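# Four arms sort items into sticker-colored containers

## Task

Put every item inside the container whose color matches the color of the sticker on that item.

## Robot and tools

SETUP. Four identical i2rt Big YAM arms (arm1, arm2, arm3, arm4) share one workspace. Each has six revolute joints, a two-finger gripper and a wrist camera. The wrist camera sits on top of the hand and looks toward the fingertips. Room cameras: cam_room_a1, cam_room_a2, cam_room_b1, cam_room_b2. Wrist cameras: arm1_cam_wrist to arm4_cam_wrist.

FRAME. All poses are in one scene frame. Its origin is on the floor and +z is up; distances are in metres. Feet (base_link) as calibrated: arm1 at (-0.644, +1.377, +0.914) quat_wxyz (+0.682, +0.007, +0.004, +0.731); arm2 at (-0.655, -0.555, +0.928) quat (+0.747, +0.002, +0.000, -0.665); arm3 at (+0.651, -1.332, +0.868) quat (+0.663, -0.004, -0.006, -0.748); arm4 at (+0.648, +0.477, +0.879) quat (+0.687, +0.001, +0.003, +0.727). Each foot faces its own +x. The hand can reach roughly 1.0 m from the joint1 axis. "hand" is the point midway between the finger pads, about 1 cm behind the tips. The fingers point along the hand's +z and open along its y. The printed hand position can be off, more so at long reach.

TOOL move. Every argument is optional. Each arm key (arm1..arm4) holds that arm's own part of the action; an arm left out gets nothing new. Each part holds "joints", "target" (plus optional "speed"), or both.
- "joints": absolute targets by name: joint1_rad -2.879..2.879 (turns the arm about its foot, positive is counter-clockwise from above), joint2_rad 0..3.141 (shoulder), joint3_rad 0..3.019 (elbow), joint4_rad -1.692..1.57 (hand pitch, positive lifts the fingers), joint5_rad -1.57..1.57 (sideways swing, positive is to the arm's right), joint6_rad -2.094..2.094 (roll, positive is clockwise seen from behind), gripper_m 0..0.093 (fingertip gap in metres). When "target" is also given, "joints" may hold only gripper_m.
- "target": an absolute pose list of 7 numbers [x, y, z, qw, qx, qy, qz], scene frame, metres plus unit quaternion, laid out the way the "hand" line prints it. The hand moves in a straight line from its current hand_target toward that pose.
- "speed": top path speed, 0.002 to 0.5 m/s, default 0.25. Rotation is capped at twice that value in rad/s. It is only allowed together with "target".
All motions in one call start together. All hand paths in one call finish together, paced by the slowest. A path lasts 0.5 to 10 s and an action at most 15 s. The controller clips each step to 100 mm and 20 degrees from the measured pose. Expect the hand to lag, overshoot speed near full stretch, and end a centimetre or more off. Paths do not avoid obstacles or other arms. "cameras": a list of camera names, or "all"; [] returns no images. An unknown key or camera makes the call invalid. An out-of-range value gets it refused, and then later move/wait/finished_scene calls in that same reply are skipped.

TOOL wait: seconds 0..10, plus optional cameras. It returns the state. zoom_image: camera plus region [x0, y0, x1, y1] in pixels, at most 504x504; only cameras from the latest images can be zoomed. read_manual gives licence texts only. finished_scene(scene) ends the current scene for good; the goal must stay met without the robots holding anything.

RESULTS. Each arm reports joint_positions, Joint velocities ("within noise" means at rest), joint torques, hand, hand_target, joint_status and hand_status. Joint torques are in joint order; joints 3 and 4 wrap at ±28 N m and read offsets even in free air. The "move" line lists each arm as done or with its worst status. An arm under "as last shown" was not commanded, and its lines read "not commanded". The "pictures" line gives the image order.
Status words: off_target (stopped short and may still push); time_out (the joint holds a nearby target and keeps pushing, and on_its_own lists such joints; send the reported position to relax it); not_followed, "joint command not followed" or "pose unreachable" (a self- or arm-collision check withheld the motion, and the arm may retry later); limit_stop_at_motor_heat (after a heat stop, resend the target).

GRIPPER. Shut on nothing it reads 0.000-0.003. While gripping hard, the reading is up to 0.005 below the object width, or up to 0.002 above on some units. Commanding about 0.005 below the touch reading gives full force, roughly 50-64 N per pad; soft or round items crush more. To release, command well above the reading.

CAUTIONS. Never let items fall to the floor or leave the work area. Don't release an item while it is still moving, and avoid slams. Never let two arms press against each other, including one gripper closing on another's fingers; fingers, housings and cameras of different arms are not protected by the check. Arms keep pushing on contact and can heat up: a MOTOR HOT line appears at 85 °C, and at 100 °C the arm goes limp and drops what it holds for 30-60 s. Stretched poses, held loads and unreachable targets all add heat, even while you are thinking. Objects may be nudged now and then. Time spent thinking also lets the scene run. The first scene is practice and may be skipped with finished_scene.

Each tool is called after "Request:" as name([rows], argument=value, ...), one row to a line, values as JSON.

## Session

Request:
move(arm1={"joints":{"joint1_rad":1.5,"joint2_rad":1.0,"joint3_rad":1.5,"joint4_rad":-1.2,"joint5_rad":0,"joint6_rad":0}}, arm2={"joints":{"joint1_rad":-1.5,"joint2_rad":1.0,"joint3_rad":1.5,"joint4_rad":-1.2,"joint5_rad":0,"joint6_rad":0}}, arm3={"joints":{"joint1_rad":1.5,"joint2_rad":1.0,"joint3_rad":1.5,"joint4_rad":-1.2,"joint5_rad":0,"joint6_rad":0}}, arm4={"joints":{"joint1_rad":-1.5,"joint2_rad":1.0,"joint3_rad":1.5,"joint4_rad":-1.2,"joint5_rad":0,"joint6_rad":0}})

Scene clock: 1.83 s.
Joint torques (N m): arm1=[-1.67 -2.78 13.11 2.09 0.07 -0.02] | arm2=[0.44 -7.36 12.05 2.63 -0.01 -0.08] | arm3=[1.85 -5.71 10.5 1.84 0.13 -0.1] | arm4=[0.79 -6.12 10.58 1.57 0.08 0.13]
Motor temperatures (°C): arm1=[20 23 26 23 21 21 21] | arm2=[23 24 25 22 22 20 23] | arm3=[24 23 24 23 24 23 23] | arm4=[22 21 23 22 24 21 24]
Heat: arm1: hottest joint3_rad 26 °C; arm2: hottest joint3_rad 25 °C; arm3: hottest joint1_rad 24 °C; arm4: hottest joint5_rad 24 °C.
move: arm1 done; arm2 done; arm3 done; arm4 done
Joint velocities: within noise
arm1.joint_positions: joint1_rad=+1.496 joint2_rad=+1.000 joint3_rad=+1.472 joint4_rad=-1.212 joint5_rad=-0.002 joint6_rad=+0.007 gripper_m=+0.09398
arm1.joint_status: all done
arm1.hand: x=-1.0321 y=+1.3787 z=+1.4137 quat_wxyz=(+0.000, +0.912, -0.005, -0.410) (m; scene frame)
arm1.hand_target: x=-1.0334 y=+1.3772 z=+1.4306 quat_wxyz=(-0.002, +0.903, +0.000, -0.429) (m; scene frame)
arm1.hand_status: not commanded
arm2.joint_positions: joint1_rad=-1.498 joint2_rad=+1.006 joint3_rad=+1.487 joint4_rad=-1.209 joint5_rad=+0.000 joint6_rad=+0.015 gripper_m=+0.09399
arm2.joint_status: all done
arm2.hand: x=-1.0477 y=-0.6316 z=+1.4267 quat_wxyz=(-0.040, -0.910, -0.080, +0.406) (m; scene frame)
arm2.hand_target: x=-1.0468 y=-0.6307 z=+1.4377 quat_wxyz=(-0.038, -0.903, -0.086, +0.419) (m; scene frame)
arm2.hand_status: not commanded
arm3.joint_positions: joint1_rad=+1.492 joint2_rad=+1.000 joint3_rad=+1.484 joint4_rad=-1.208 joint5_rad=-0.002 joint6_rad=+0.006 gripper_m=+0.09398
arm3.joint_status: all done
arm3.hand: x=+1.0391 y=-1.4035 z=+1.3701 quat_wxyz=(-0.411, -0.090, -0.906, +0.045) (m; scene frame)
arm3.hand_target: x=+1.0408 y=-1.4008 z=+1.3793 quat_wxyz=(-0.421, -0.084, -0.902, +0.047) (m; scene frame)
arm3.hand_status: not commanded
arm4.joint_positions: joint1_rad=-1.500 joint2_rad=+1.002 joint3_rad=+1.472 joint4_rad=-1.211 joint5_rad=+0.001 joint6_rad=-0.013 gripper_m=+0.09398
arm4.joint_status: all done
arm4.hand: x=+1.0442 y=+0.5290 z=+1.3704 quat_wxyz=(-0.400, +0.065, -0.914, -0.021) (m; scene frame)
arm4.hand_target: x=+1.0449 y=+0.5291 z=+1.3878 quat_wxyz=(-0.419, +0.058, -0.906, -0.025) (m; scene frame)
arm4.hand_status: not commanded
pictures: arm1_cam_wrist, arm2_cam_wrist, arm3_cam_wrist, arm4_cam_wrist, cam_room_a1, cam_room_a2, cam_room_b1, cam_room_b2
Images, in order (width x height): arm1_cam_wrist 672x504, arm2_cam_wrist 672x504, arm3_cam_wrist 672x504, arm4_cam_wrist 672x504, cam_room_a1 672x504, cam_room_a2 672x504, cam_room_b1 672x504, cam_room_b2 672x504.

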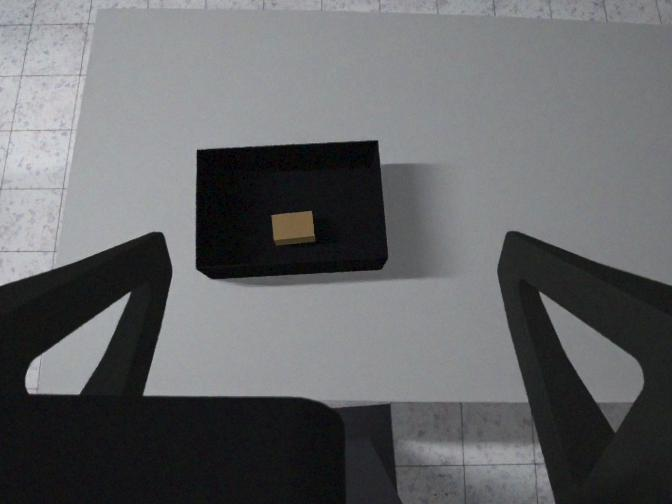

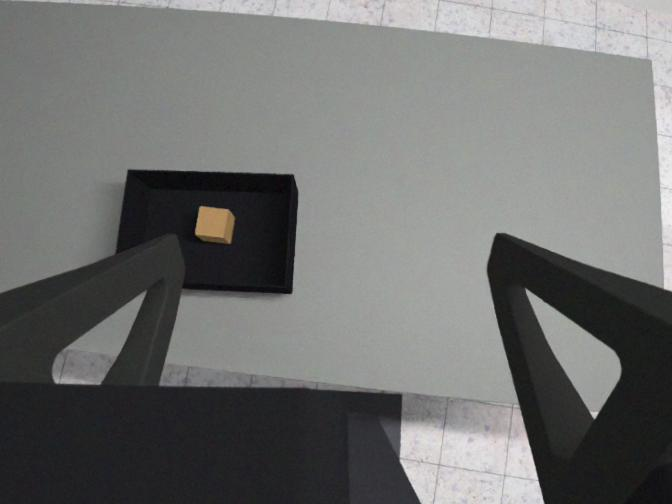

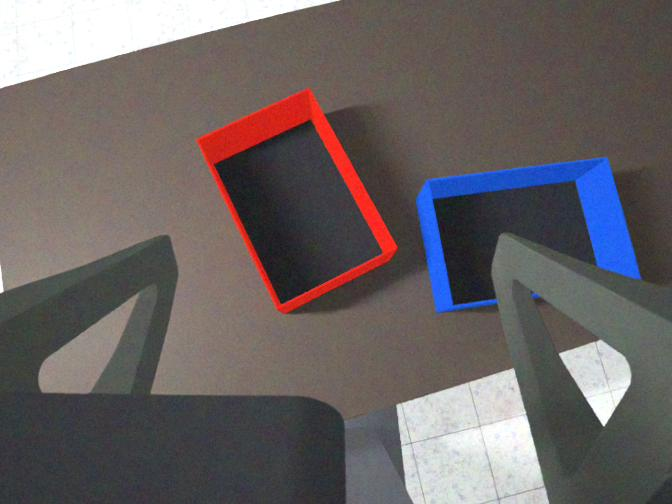

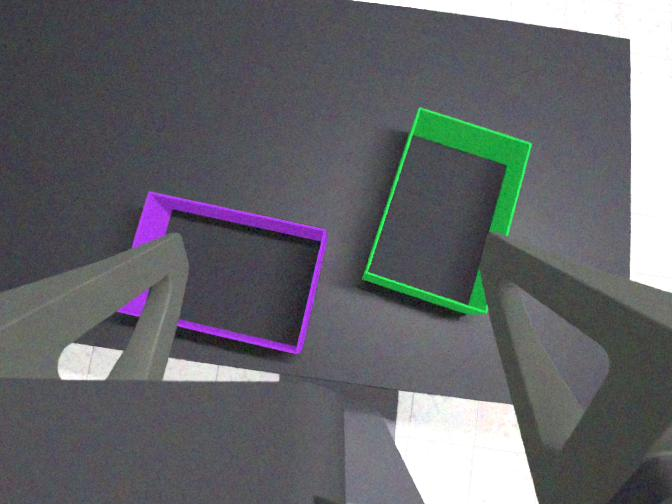

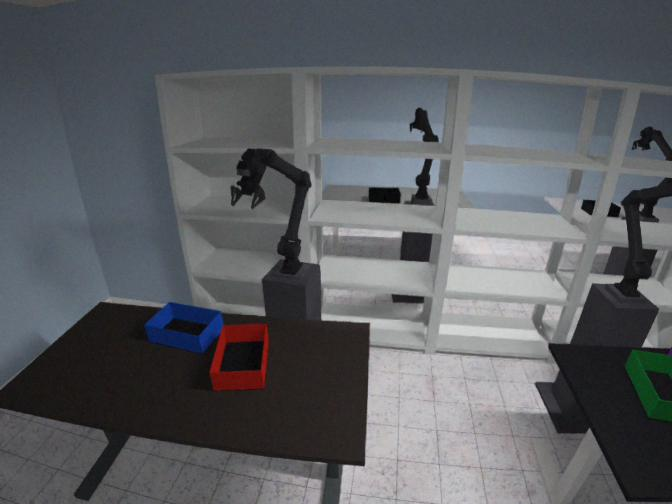

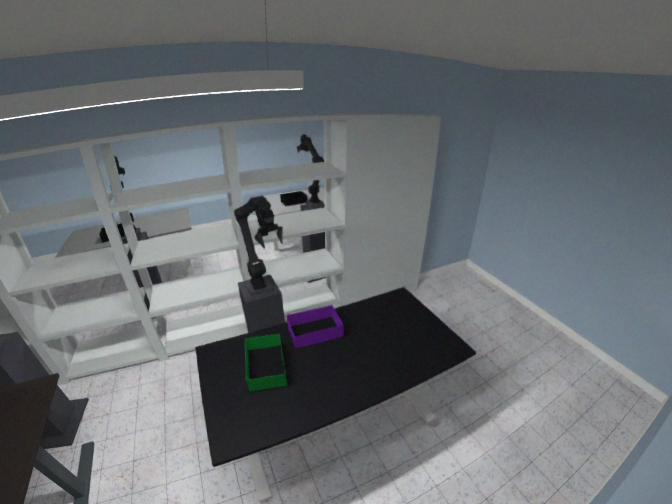

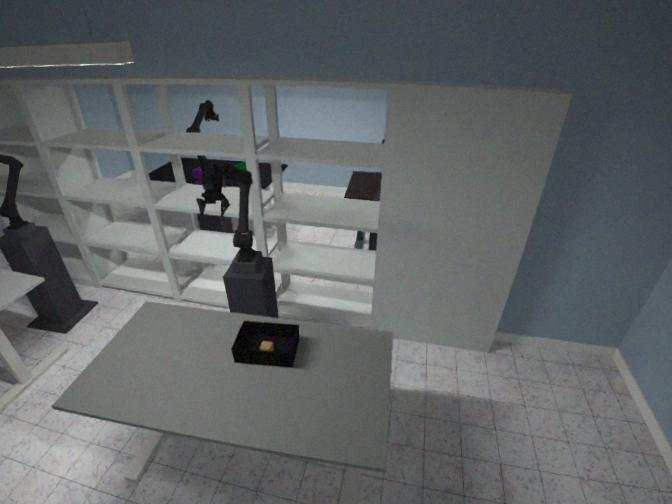

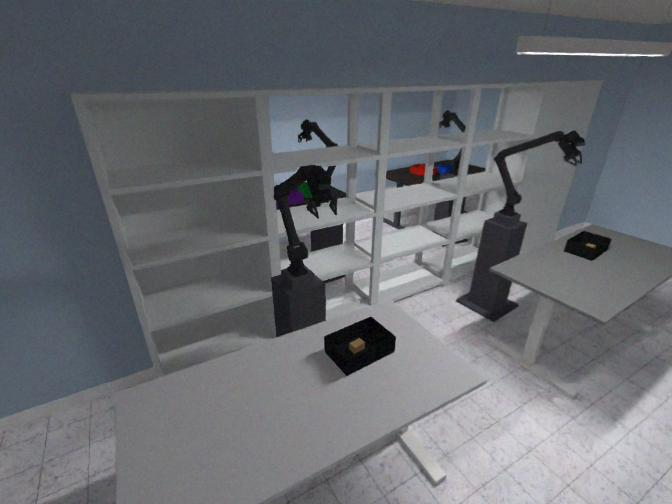

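Request:
move(arm1={"target":[-1.215,1.33,0.86,0,0.9994,0.035,0],"speed":0.4}, arm2={"target":[-1.19,-0.88,0.86,0,0.9986,0.052,0],"speed":0.4}, arm3={"joints":{"joint1_rad":-1.99,"joint2_rad":1.03,"joint3_rad":0.456,"joint4_rad":0.386}}, arm4={"joints":{"joint1_rad":0.9,"joint2_rad":1.03,"joint3_rad":0.456,"joint4_rad":0.386}}, cameras=["arm1_cam_wrist","arm2_cam_wrist"])

Scene clock: 14.07 s.
Joint torques (N m): arm1=[-0.26 -16.32 11.93 0.06 -0.08 0.07] | arm2=[1.08 -22.42 12.53 0.12 -0.12 0.22] | arm3=[2.32 -5.66 11.07 2.5 -0.09 0.02] | arm4=[1.32 -7 8.21 2.19 0.2 0.17]
Motor temperatures (°C): arm1=[20 23 27 23 21 21 21] | arm2=[23 24 27 22 22 20 23] | arm3=[24 23 24 23 25 23 23] | arm4=[22 21 25 22 24 21 24]
Heat: arm1: hottest joint3_rad 27 °C; arm2: hottest joint3_rad 27 °C; arm3: hottest joint5_rad 25 °C; arm4: hottest joint3_rad 25 °C.
move: arm1 off_target; arm2 off_target; arm3 done; arm4 done
Joint velocities: within noise
arm1.joint_positions: joint1_rad=+1.575 joint2_rad=+2.123 joint3_rad=+1.398 joint4_rad=-0.909 joint5_rad=-0.003 joint6_rad=+0.008 gripper_m=+0.09398
arm1.joint_status: not commanded
arm1.hand: x=-1.1924 y=+1.3377 z=+0.8413 quat_wxyz=(-0.001, +0.999, +0.032, +0.023) (m; scene frame)
arm1.hand_target: x=-1.2139 y=+1.3299 z=+0.8604 quat_wxyz=(+0.000, +0.999, +0.035, +0.000) (m; scene frame)
arm1.hand_status: off_target (0.030 m and 2.7 deg from the pose sent, 0.585 m and 48.7 deg at the start)
arm2.joint_positions: joint1_rad=-1.146 joint2_rad=+2.212 joint3_rad=+1.593 joint4_rad=-0.971 joint5_rad=+0.001 joint6_rad=+0.427 gripper_m=+0.09399
arm2.joint_status: not commanded
arm2.hand: x=-1.1767 y=-0.8686 z=+0.8518 quat_wxyz=(+0.007, -0.998, -0.058, -0.010) (m; scene frame)
arm2.hand_target: x=-1.1894 y=-0.8798 z=+0.8604 quat_wxyz=(+0.000, -0.999, -0.052, +0.000) (m; scene frame)
arm2.hand_status: off_target (0.019 m and 1.5 deg from the pose sent, 0.635 m and 48.3 deg at the start)
arm3.joint_positions: joint1_rad=-2.004 joint2_rad=+1.028 joint3_rad=+0.427 joint4_rad=+0.373 joint5_rad=+0.002 joint6_rad=-0.007 gripper_m=+0.09393
arm3.joint_status: all done
arm3.hand: x=+0.2778 y=-1.0969 z=+1.0820 quat_wxyz=(+0.168, -0.755, +0.216, +0.596) (m; scene frame)
arm3.hand_target: x=+0.2670 y=-1.0979 z=+1.1007 quat_wxyz=(+0.165, -0.744, +0.210, +0.613) (m; scene frame)
arm3.hand_status: not commanded
arm4.joint_positions: joint1_rad=+0.900 joint2_rad=+1.040 joint3_rad=+0.457 joint4_rad=+0.365 joint5_rad=-0.002 joint6_rad=-0.012 gripper_m=+0.09401
arm4.joint_status: all done
arm4.hand: x=+0.2831 y=+0.7364 z=+1.1082 quat_wxyz=(-0.190, +0.744, -0.232, -0.598) (m; scene frame)
arm4.hand_target: x=+0.2836 y=+0.7365 z=+1.1165 quat_wxyz=(-0.191, +0.733, -0.234, -0.609) (m; scene frame)
arm4.hand_status: not commanded
pictures: arm1_cam_wrist, arm2_cam_wrist
Images, in order (width x height): arm1_cam_wrist 672x504, arm2_cam_wrist 672x504.

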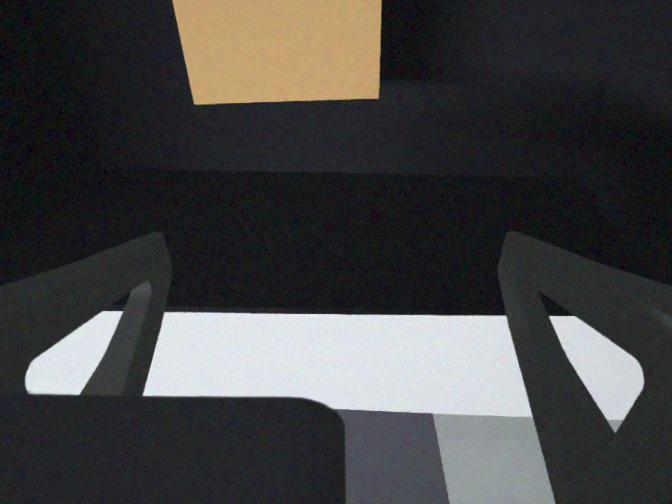

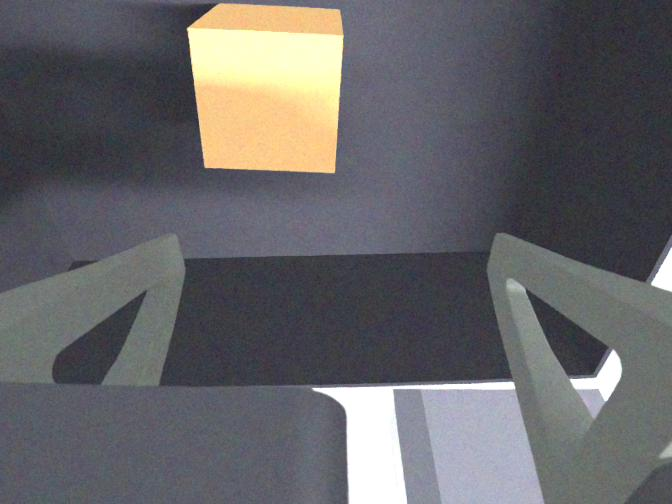

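Request:
move(arm1={"target":[-1.23,1.315,0.8,0,0.9986,0.052,0]}, arm2={"target":[-1.188,-0.901,0.8,0,0.9997,0.026,0]}, cameras=["arm1_cam_wrist","arm2_cam_wrist"])

Scene clock: 22.43 s.
Joint torques (N m): arm1=[-0.73 -16.62 11.34 0.79 0.03 -0.02] | arm2=[1.03 -22.01 11.96 0.98 -0.09 0.22] | arm3=[2.37 -5.42 11.07 2.43 -0.09 0.01] | arm4=[0.85 -7.06 8.23 2.15 0.19 0.12]
Motor temperatures (°C): arm1=[20 23 28 23 21 21 21] | arm2=[23 24 28 22 22 20 23] | arm3=[24 23 26 23 25 23 23] | arm4=[22 21 26 22 24 21 24]
Heat: arm1: hottest joint3_rad 28 °C; arm2: hottest joint3_rad 28 °C; arm3: hottest joint3_rad 26 °C; arm4: hottest joint3_rad 26 °C.
move: arm1 off_target; arm2 off_target
Joint velocities: within noise
arm1.joint_positions: joint1_rad=+1.602 joint2_rad=+2.246 joint3_rad=+1.452 joint4_rad=-0.845 joint5_rad=-0.003 joint6_rad=+0.008 gripper_m=+0.09398
arm1.joint_status: not commanded
arm1.hand: x=-1.2052 y=+1.3212 z=+0.7883 quat_wxyz=(-0.002, +0.999, +0.046, +0.027) (m; scene frame)
arm1.hand_target: x=-1.2291 y=+1.3149 z=+0.8008 quat_wxyz=(+0.000, +0.999, +0.052, +0.000) (m; scene frame)
arm1.hand_status: off_target (0.028 m and 3.1 deg from the pose sent, 0.060 m and 3.5 deg at the start)
arm2.joint_positions: joint1_rad=-1.115 joint2_rad=+2.316 joint3_rad=+1.627 joint4_rad=-0.912 joint5_rad=+0.001 joint6_rad=+0.509 gripper_m=+0.09399
arm2.joint_status: not commanded
arm2.hand: x=-1.1727 y=-0.8884 z=+0.8002 quat_wxyz=(+0.010, -0.999, -0.032, -0.014) (m; scene frame)
arm2.hand_target: x=-1.1873 y=-0.9005 z=+0.8005 quat_wxyz=(+0.000, -1.000, -0.026, +0.000) (m; scene frame)
arm2.hand_status: off_target (0.020 m and 2.0 deg from the pose sent, 0.062 m and 3.9 deg at the start)
arm3: as last shown
arm4.joint_positions: joint1_rad=+0.900 joint2_rad=+1.040 joint3_rad=+0.457 joint4_rad=+0.366 joint5_rad=-0.002 joint6_rad=-0.012 gripper_m=+0.09401
arm4.joint_status: not commanded
arm4.hand: x=+0.2830 y=+0.7364 z=+1.1083 quat_wxyz=(-0.190, +0.743, -0.232, -0.598) (m; scene frame)
arm4.hand_target: x=+0.2836 y=+0.7365 z=+1.1166 quat_wxyz=(-0.191, +0.733, -0.234, -0.609) (m; scene frame)
arm4.hand_status: not commanded
pictures: arm1_cam_wrist, arm2_cam_wrist
Images, in order (width x height): arm1_cam_wrist 672x504, arm2_cam_wrist 672x504.

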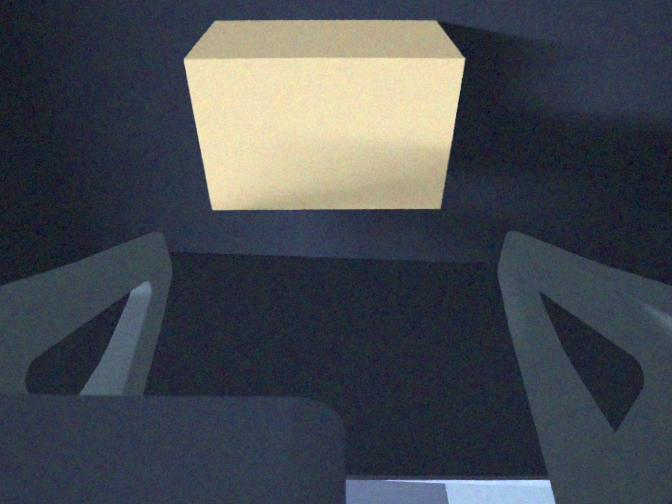

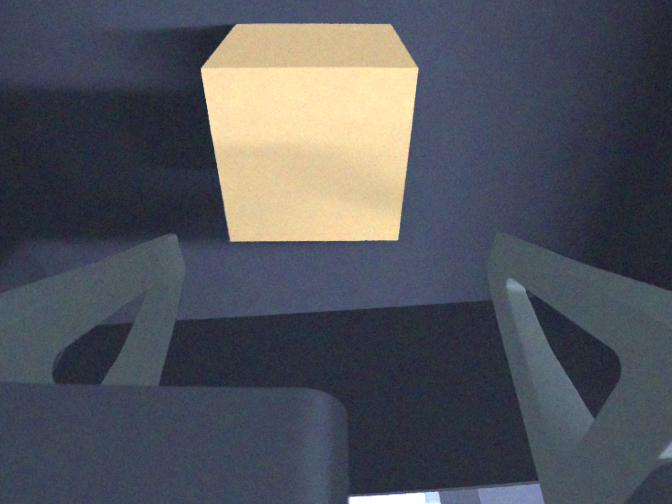

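Request:
move(arm1={"target":[-1.222,1.316,0.745,0,0.9986,0.052,0],"speed":0.12}, arm2={"target":[-1.183,-0.904,0.747,0,0.9997,0.026,0],"speed":0.12}, cameras=["arm1_cam_wrist","arm2_cam_wrist"])

Scene clock: 28.43 s.
Joint torques (N m): arm1=[-1.32 -17.14 8.76 0.62 -0.02 -0.03] | arm2=[1.49 -21.83 11.21 1.13 -0.09 0.22] | arm3=[2.32 -5.42 11.08 2.44 -0.09 0.02] | arm4=[0.79 -6.71 8.29 2.26 0.17 0.18]
Motor temperatures (°C): arm1=[20 24 29 23 21 21 21] | arm2=[23 25 29 22 22 20 23] | arm3=[24 23 27 23 25 23 23] | arm4=[22 21 26 22 24 21 24]
Heat: arm1: hottest joint3_rad 29 °C; arm2: hottest joint3_rad 29 °C; arm3: hottest joint3_rad 27 °C; arm4: hottest joint3_rad 26 °C.
move: arm1 off_target; arm2 off_target
Joint velocities: within noise
arm1.joint_positions: joint1_rad=+1.602 joint2_rad=+2.331 joint3_rad=+1.452 joint4_rad=-0.739 joint5_rad=-0.003 joint6_rad=+0.008 gripper_m=+0.09398
arm1.joint_status: not commanded
arm1.hand: x=-1.2077 y=+1.3211 z=+0.7411 quat_wxyz=(-0.001, +0.999, +0.046, +0.016) (m; scene frame)
arm1.hand_target: x=-1.2216 y=+1.3159 z=+0.7452 quat_wxyz=(+0.000, +0.999, +0.052, +0.000) (m; scene frame)
arm1.hand_status: off_target (0.016 m and 1.9 deg from the pose sent, 0.047 m and 3.2 deg at the start)
arm2.joint_positions: joint1_rad=-1.112 joint2_rad=+2.401 joint3_rad=+1.633 joint4_rad=-0.831 joint5_rad=+0.001 joint6_rad=+0.518 gripper_m=+0.09399
arm2.joint_status: not commanded
arm2.hand: x=-1.1710 y=-0.8889 z=+0.7508 quat_wxyz=(+0.009, -0.999, -0.029, -0.013) (m; scene frame)
arm2.hand_target: x=-1.1823 y=-0.9037 z=+0.7477 quat_wxyz=(+0.000, -1.000, -0.026, +0.000) (m; scene frame)
arm2.hand_status: off_target (0.020 m and 1.8 deg from the pose sent, 0.056 m and 2.0 deg at the start)
arm3, arm4: as last shown
pictures: arm1_cam_wrist, arm2_cam_wrist
Images, in order (width x height): arm1_cam_wrist 672x504, arm2_cam_wrist 672x504.

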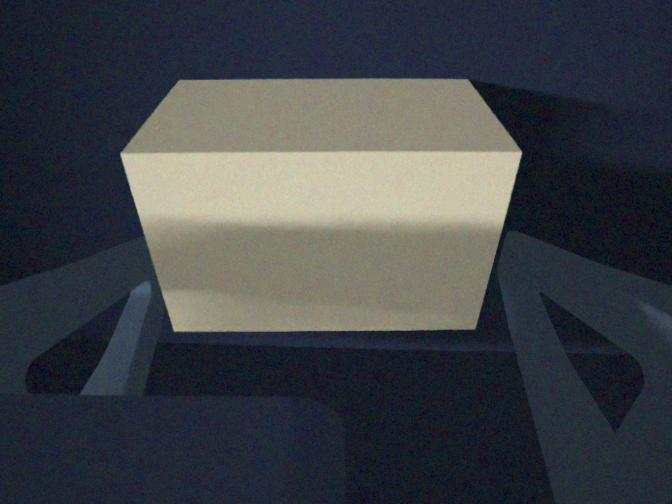

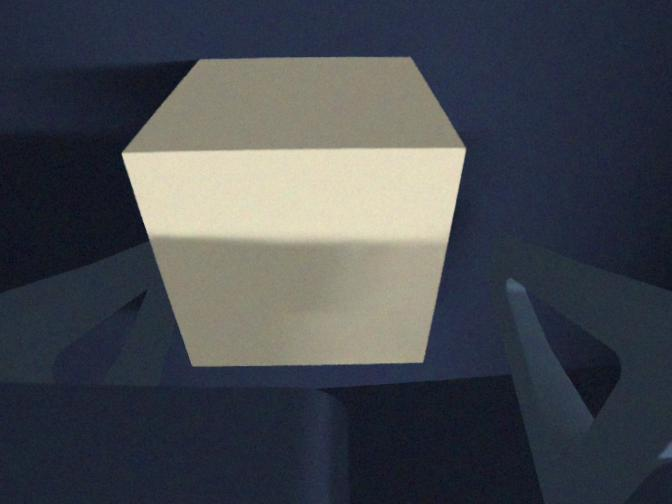

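Request:
move(arm1={"target":[-1.205,1.314,0.727,0,0.9986,0.052,0],"speed":0.12}, arm2={"target":[-1.170,-0.910,0.725,0,0.9997,0.026,0],"speed":0.12}, cameras=["arm1_cam_wrist","arm2_cam_wrist"])

Request:
move(arm1={"joints":{"gripper_m":0.058}}, arm2={"joints":{"gripper_m":0.046}}, cameras=["arm1_cam_wrist","arm2_cam_wrist"])

Scene clock: 59.77 s.
Joint torques (N m): arm1=[-0.73 -16.21 6.64 0.9 -0.02 0.07] | arm2=[1.14 -20.89 9.54 1.22 -0.07 0.21] | arm3=[2.32 -5.48 11.08 2.44 -0.08 0.01] | arm4=[1.32 -7.12 8.32 2.17 0.19 0.17]
Motor temperatures (°C): arm1=[20 26 30 23 21 21 21] | arm2=[23 27 31 22 22 20 23] | arm3=[24 23 30 23 24 23 23] | arm4=[22 21 28 22 24 21 24]
Heat: arm1: hottest joint3_rad 30 °C; arm2: hottest joint3_rad 31 °C; arm3: hottest joint3_rad 30 °C; arm4: hottest joint3_rad 28 °C.
move: arm1 done; arm2 off_target
Joint velocities: within noise
arm1.joint_positions: joint1_rad=+1.604 joint2_rad=+2.331 joint3_rad=+1.420 joint4_rad=-0.676 joint5_rad=-0.003 joint6_rad=+0.008 gripper_m=+0.09398
arm1.joint_status: not commanded
arm1.hand: x=-1.2059 y=+1.3207 z=+0.7333 quat_wxyz=(-0.001, +0.999, +0.047, +0.000) (m; scene frame)
arm1.hand_target: x=-1.2048 y=+1.3141 z=+0.7270 quat_wxyz=(+0.000, +0.999, +0.052, +0.000) (m; scene frame)
arm1.hand_status: done (0.009 m and 0.6 deg from the pose sent, 0.016 m and 1.9 deg at the start)
arm2.joint_positions: joint1_rad=-1.089 joint2_rad=+2.417 joint3_rad=+1.633 joint4_rad=-0.783 joint5_rad=+0.001 joint6_rad=+0.537 gripper_m=+0.09399
arm2.joint_status: not commanded
arm2.hand: x=-1.1686 y=-0.9045 z=+0.7411 quat_wxyz=(+0.001, -1.000, -0.031, +0.001) (m; scene frame)
arm2.hand_target: x=-1.1695 y=-0.9095 z=+0.7254 quat_wxyz=(+0.000, -1.000, -0.026, +0.000) (m; scene frame)
arm2.hand_status: off_target (0.017 m and 0.6 deg from the pose sent, 0.033 m and 1.8 deg at the start)
arm3, arm4: as last shown
pictures: arm1_cam_wrist, arm2_cam_wrist
Images, in order (width x height): arm1_cam_wrist 672x504, arm2_cam_wrist 672x504.

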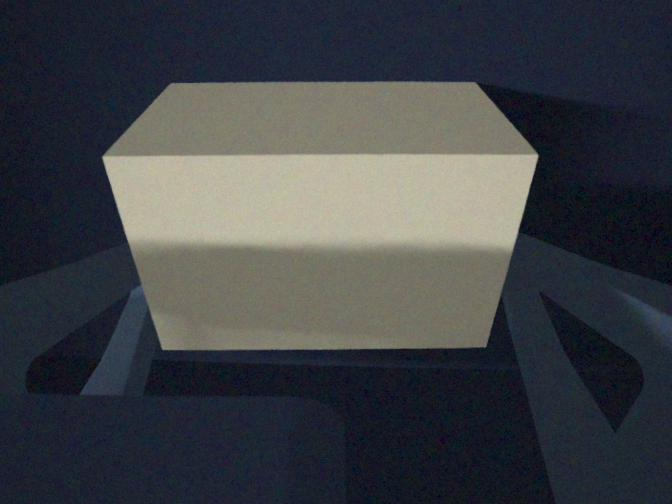

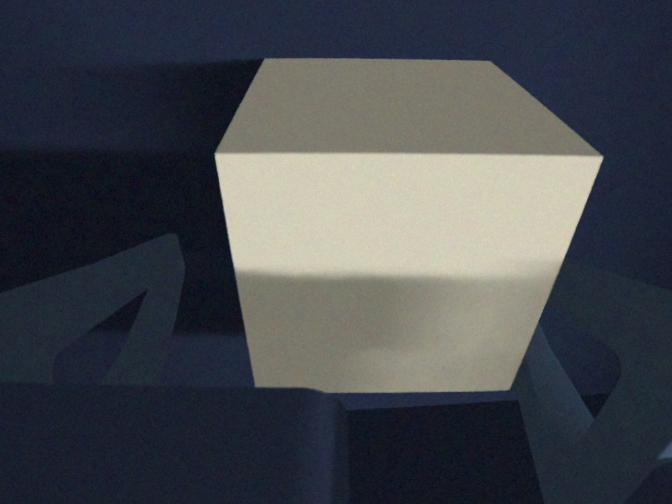

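Scene clock: 60.37 s.
Joint torques (N m): arm1=[-0.79 -16.85 6.64 0.79 -0.03 0.06] | arm2=[1.2 -21.01 9.58 1.2 -0.02 0.2] | arm3=[2.49 -5.6 11.11 2.41 -0.08 0.01] | arm4=[0.56 -7.24 8.21 2.11 0.21 0.15]
Motor temperatures (°C): arm1=[20 26 30 23 21 21 21] | arm2=[23 27 31 22 22 20 23] | arm3=[24 23 30 23 24 23 23] | arm4=[22 21 28 22 24 21 24]
Heat: arm1: hottest joint3_rad 30 °C; arm2: hottest joint3_rad 31 °C; arm3: hottest joint3_rad 30 °C; arm4: hottest joint3_rad 28 °C.
move: arm1 off_target; arm2 off_target
Joint velocities: within noise
arm1.joint_positions: joint1_rad=+1.604 joint2_rad=+2.331 joint3_rad=+1.420 joint4_rad=-0.676 joint5_rad=-0.003 joint6_rad=+0.008 gripper_m=+0.06827
arm1.joint_status: gripper_m off_target (ended at +0.06830, target +0.05800)
arm1.hand: x=-1.2060 y=+1.3206 z=+0.7333 quat_wxyz=(+0.000, +0.999, +0.047, +0.000) (m; scene frame)
arm1.hand_target: x=-1.2048 y=+1.3141 z=+0.7270 quat_wxyz=(+0.000, +0.999, +0.052, +0.000) (m; scene frame)
arm1.hand_status: not commanded
arm2.joint_positions: joint1_rad=-1.089 joint2_rad=+2.417 joint3_rad=+1.633 joint4_rad=-0.783 joint5_rad=+0.000 joint6_rad=+0.538 gripper_m=+0.05257
arm2.joint_status: gripper_m off_target (ended at +0.05260, target +0.04600)
arm2.hand: x=-1.1687 y=-0.9048 z=+0.7411 quat_wxyz=(+0.000, -1.000, -0.030, +0.001) (m; scene frame)
arm2.hand_target: x=-1.1695 y=-0.9095 z=+0.7254 quat_wxyz=(+0.000, -1.000, -0.026, +0.000) (m; scene frame)
arm2.hand_status: not commanded
arm3, arm4: as last shown
pictures: arm1_cam_wrist, arm2_cam_wrist
Images, in order (width x height): arm1_cam_wrist 672x504, arm2_cam_wrist 672x504.

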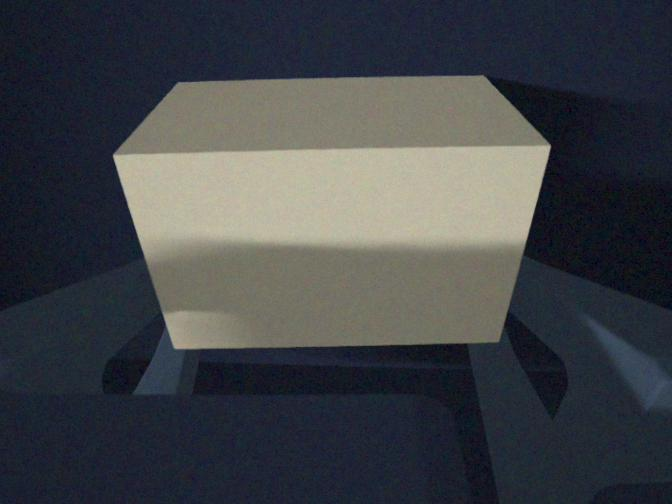

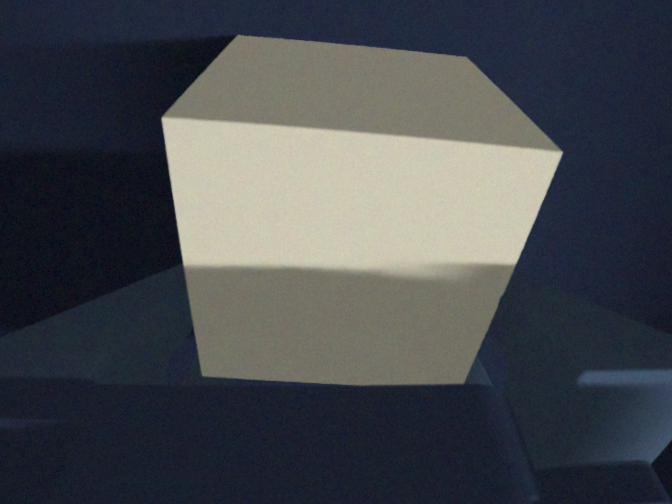

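Request:
move(arm1={"target":[-1.18,1.314,0.95,0,0.9986,0.052,0],"speed":0.25}, arm2={"target":[-1.15,-0.90,0.95,0,0.9997,0.026,0],"speed":0.25}, cameras=[])

Request:
move(arm1={"joints":{"joint2_rad":0.534,"joint3_rad":1.403,"joint4_rad":-1.2,"joint5_rad":0,"joint6_rad":0}}, arm2={"joints":{"joint2_rad":0.534,"joint3_rad":1.403,"joint4_rad":-1.2,"joint5_rad":0,"joint6_rad":0}})

Scene clock: 65.37 s.
Joint torques (N m): arm1=[-0.32 -15.21 11.63 -0.06 -0.03 0.04] | arm2=[1.55 -22.48 10.62 0.21 -0.03 0.22] | arm3=[2.32 -5.42 11.08 2.4 -0.08 0.02] | arm4=[1.2 -6.83 8.17 2.13 0.17 0.14]
Motor temperatures (°C): arm1=[20 26 29 23 21 21 21] | arm2=[23 27 31 22 22 20 23] | arm3=[24 23 30 23 24 23 23] | arm4=[22 21 28 22 24 21 24]
Heat: arm1: hottest joint3_rad 29 °C; arm2: hottest joint3_rad 31 °C; arm3: hottest joint3_rad 30 °C; arm4: hottest joint3_rad 28 °C.
move: arm1 off_target; arm2 done
Joint velocities: within noise
arm1.joint_positions: joint1_rad=+1.607 joint2_rad=+1.924 joint3_rad=+1.358 joint4_rad=-1.054 joint5_rad=-0.003 joint6_rad=+0.010 gripper_m=+0.06827
arm1.joint_status: not commanded
arm1.hand: x=-1.1676 y=+1.3219 z=+0.9341 quat_wxyz=(-0.001, +0.999, +0.047, +0.017) (m; scene frame)
arm1.hand_target: x=-1.1794 y=+1.3140 z=+0.9500 quat_wxyz=(+0.000, +0.999, +0.052, +0.000) (m; scene frame)
arm1.hand_status: off_target (0.022 m and 2.0 deg from the pose sent, 0.218 m and 0.6 deg at the start)
arm2.joint_positions: joint1_rad=-1.088 joint2_rad=+2.057 joint3_rad=+1.593 joint4_rad=-1.110 joint5_rad=+0.000 joint6_rad=+0.542 gripper_m=+0.05257
arm2.joint_status: not commanded
arm2.hand: x=-1.1504 y=-0.8935 z=+0.9431 quat_wxyz=(+0.002, -1.000, -0.029, -0.002) (m; scene frame)
arm2.hand_target: x=-1.1499 y=-0.9000 z=+0.9500 quat_wxyz=(+0.000, -1.000, -0.026, +0.000) (m; scene frame)
arm2.hand_status: done (0.009 m and 0.5 deg from the pose sent, 0.210 m and 0.5 deg at the start)
arm3, arm4: as last shown
pictures: none
No camera images: "cameras" was empty.

Scene clock: 67.13 s.
Joint torques (N m): arm1=[-0.44 5.66 9.77 1.59 0.05 -0.04] | arm2=[1.44 1.79 9.5 2.25 -0.01 -0.07] | arm3=[2.14 -5.6 11.06 2.41 -0.1 0.01] | arm4=[0.73 -6.77 8.32 2.19 0.13 0.16]
Motor temperatures (°C): arm1=[20 26 29 23 21 21 21] | arm2=[23 27 30 22 22 20 23] | arm3=[24 23 30 23 24 23 23] | arm4=[22 21 28 22 24 21 24]
Heat: arm1: hottest joint3_rad 29 °C; arm2: hottest joint3_rad 30 °C; arm3: hottest joint3_rad 30 °C; arm4: hottest joint3_rad 28 °C.
move: arm1 done; arm2 done
Joint velocities: within noise
arm1.joint_positions: joint1_rad=+1.607 joint2_rad=+0.528 joint3_rad=+1.387 joint4_rad=-1.194 joint5_rad=-0.002 joint6_rad=+0.008 gripper_m=+0.06827
arm1.joint_status: all done
arm1.hand: x=-0.8440 y=+1.3539 z=+1.5057 quat_wxyz=(+0.032, +0.809, +0.041, -0.585) (m; scene frame)
arm1.hand_target: x=-0.8427 y=+1.3518 z=+1.5106 quat_wxyz=(+0.032, +0.808, +0.048, -0.586) (m; scene frame)
arm1.hand_status: not commanded
arm2.joint_positions: joint1_rad=-1.088 joint2_rad=+0.536 joint3_rad=+1.395 joint4_rad=-1.193 joint5_rad=+0.000 joint6_rad=+0.014 gripper_m=+0.05258
arm2.joint_status: all done
arm2.hand: x=-0.8320 y=-0.6769 z=+1.5182 quat_wxyz=(-0.174, -0.781, -0.236, +0.552) (m; scene frame)
arm2.hand_target: x=-0.8284 y=-0.6767 z=+1.5208 quat_wxyz=(-0.173, -0.777, -0.245, +0.553) (m; scene frame)
arm2.hand_status: not commanded
arm3, arm4: as last shown
pictures: arm1_cam_wrist, arm2_cam_wrist, arm3_cam_wrist, arm4_cam_wrist, cam_room_a1, cam_room_a2, cam_room_b1, cam_room_b2
Images, in order (width x height): arm1_cam_wrist 672x504, arm2_cam_wrist 672x504, arm3_cam_wrist 672x504, arm4_cam_wrist 672x504, cam_room_a1 672x504, cam_room_a2 672x504, cam_room_b1 672x504, cam_room_b2 672x504.

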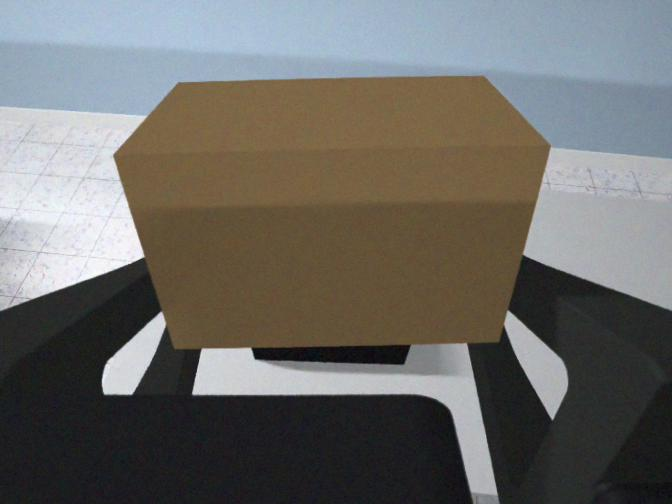

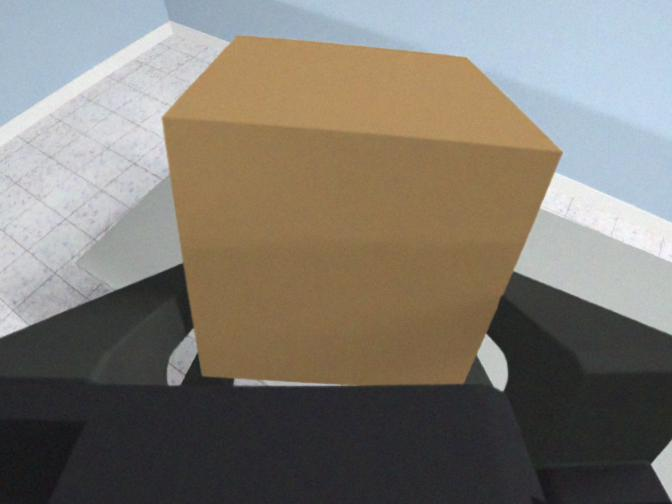

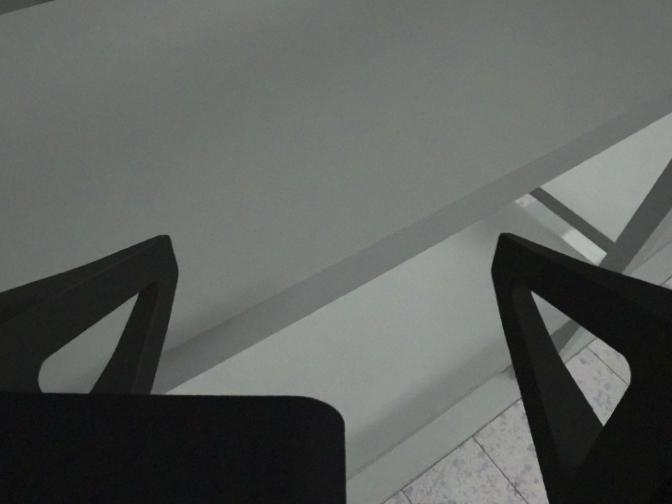

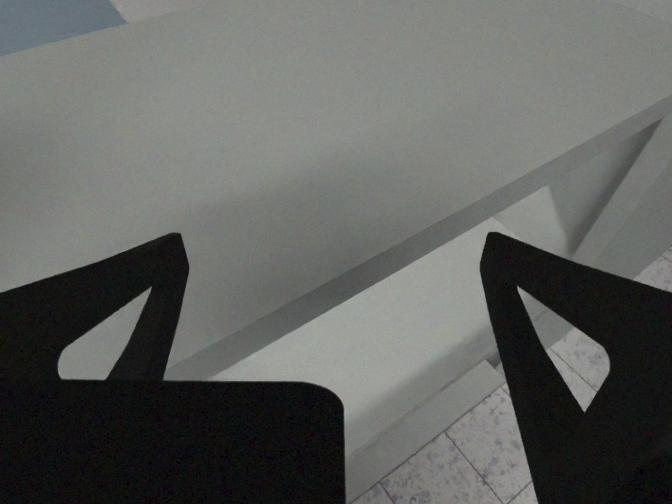

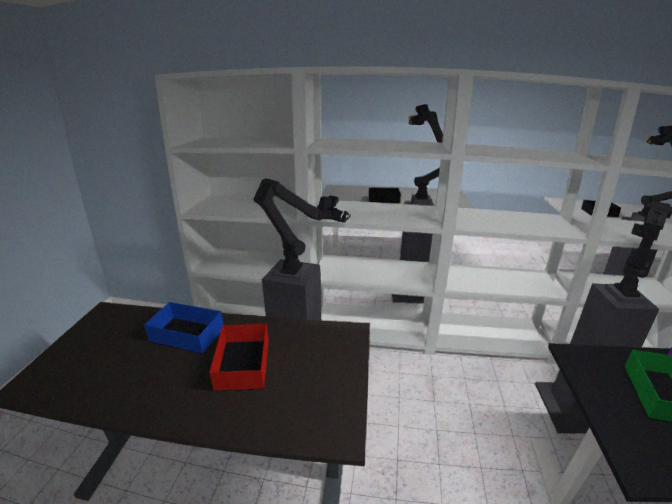

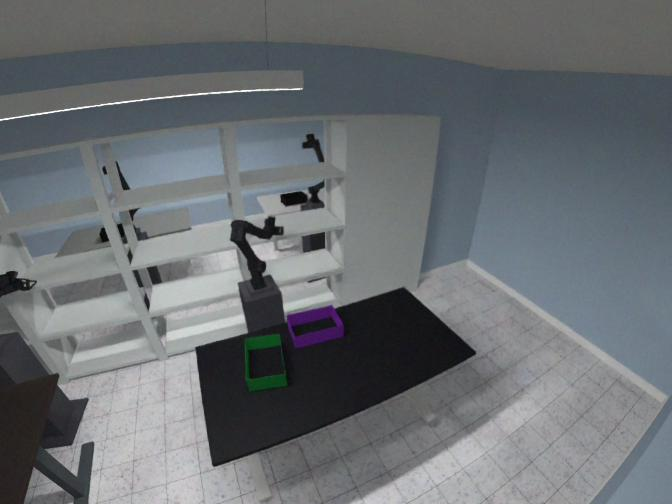

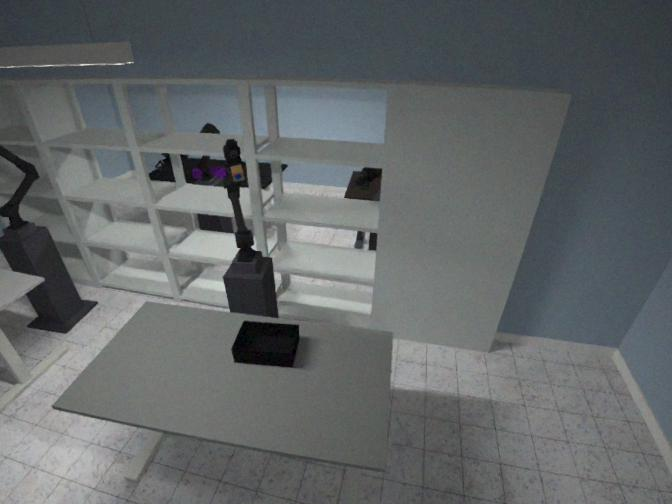

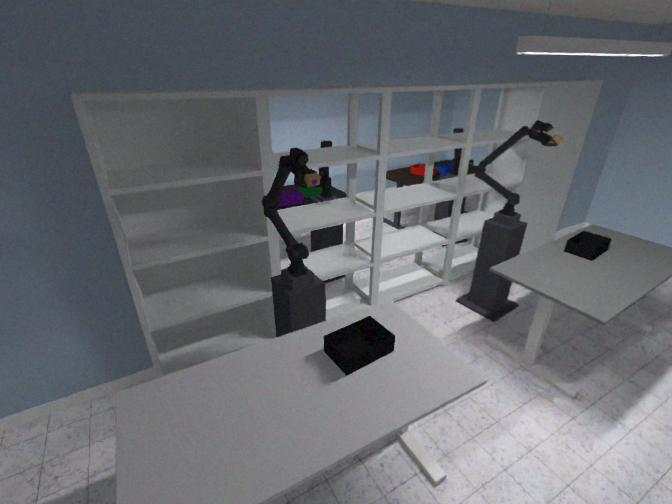

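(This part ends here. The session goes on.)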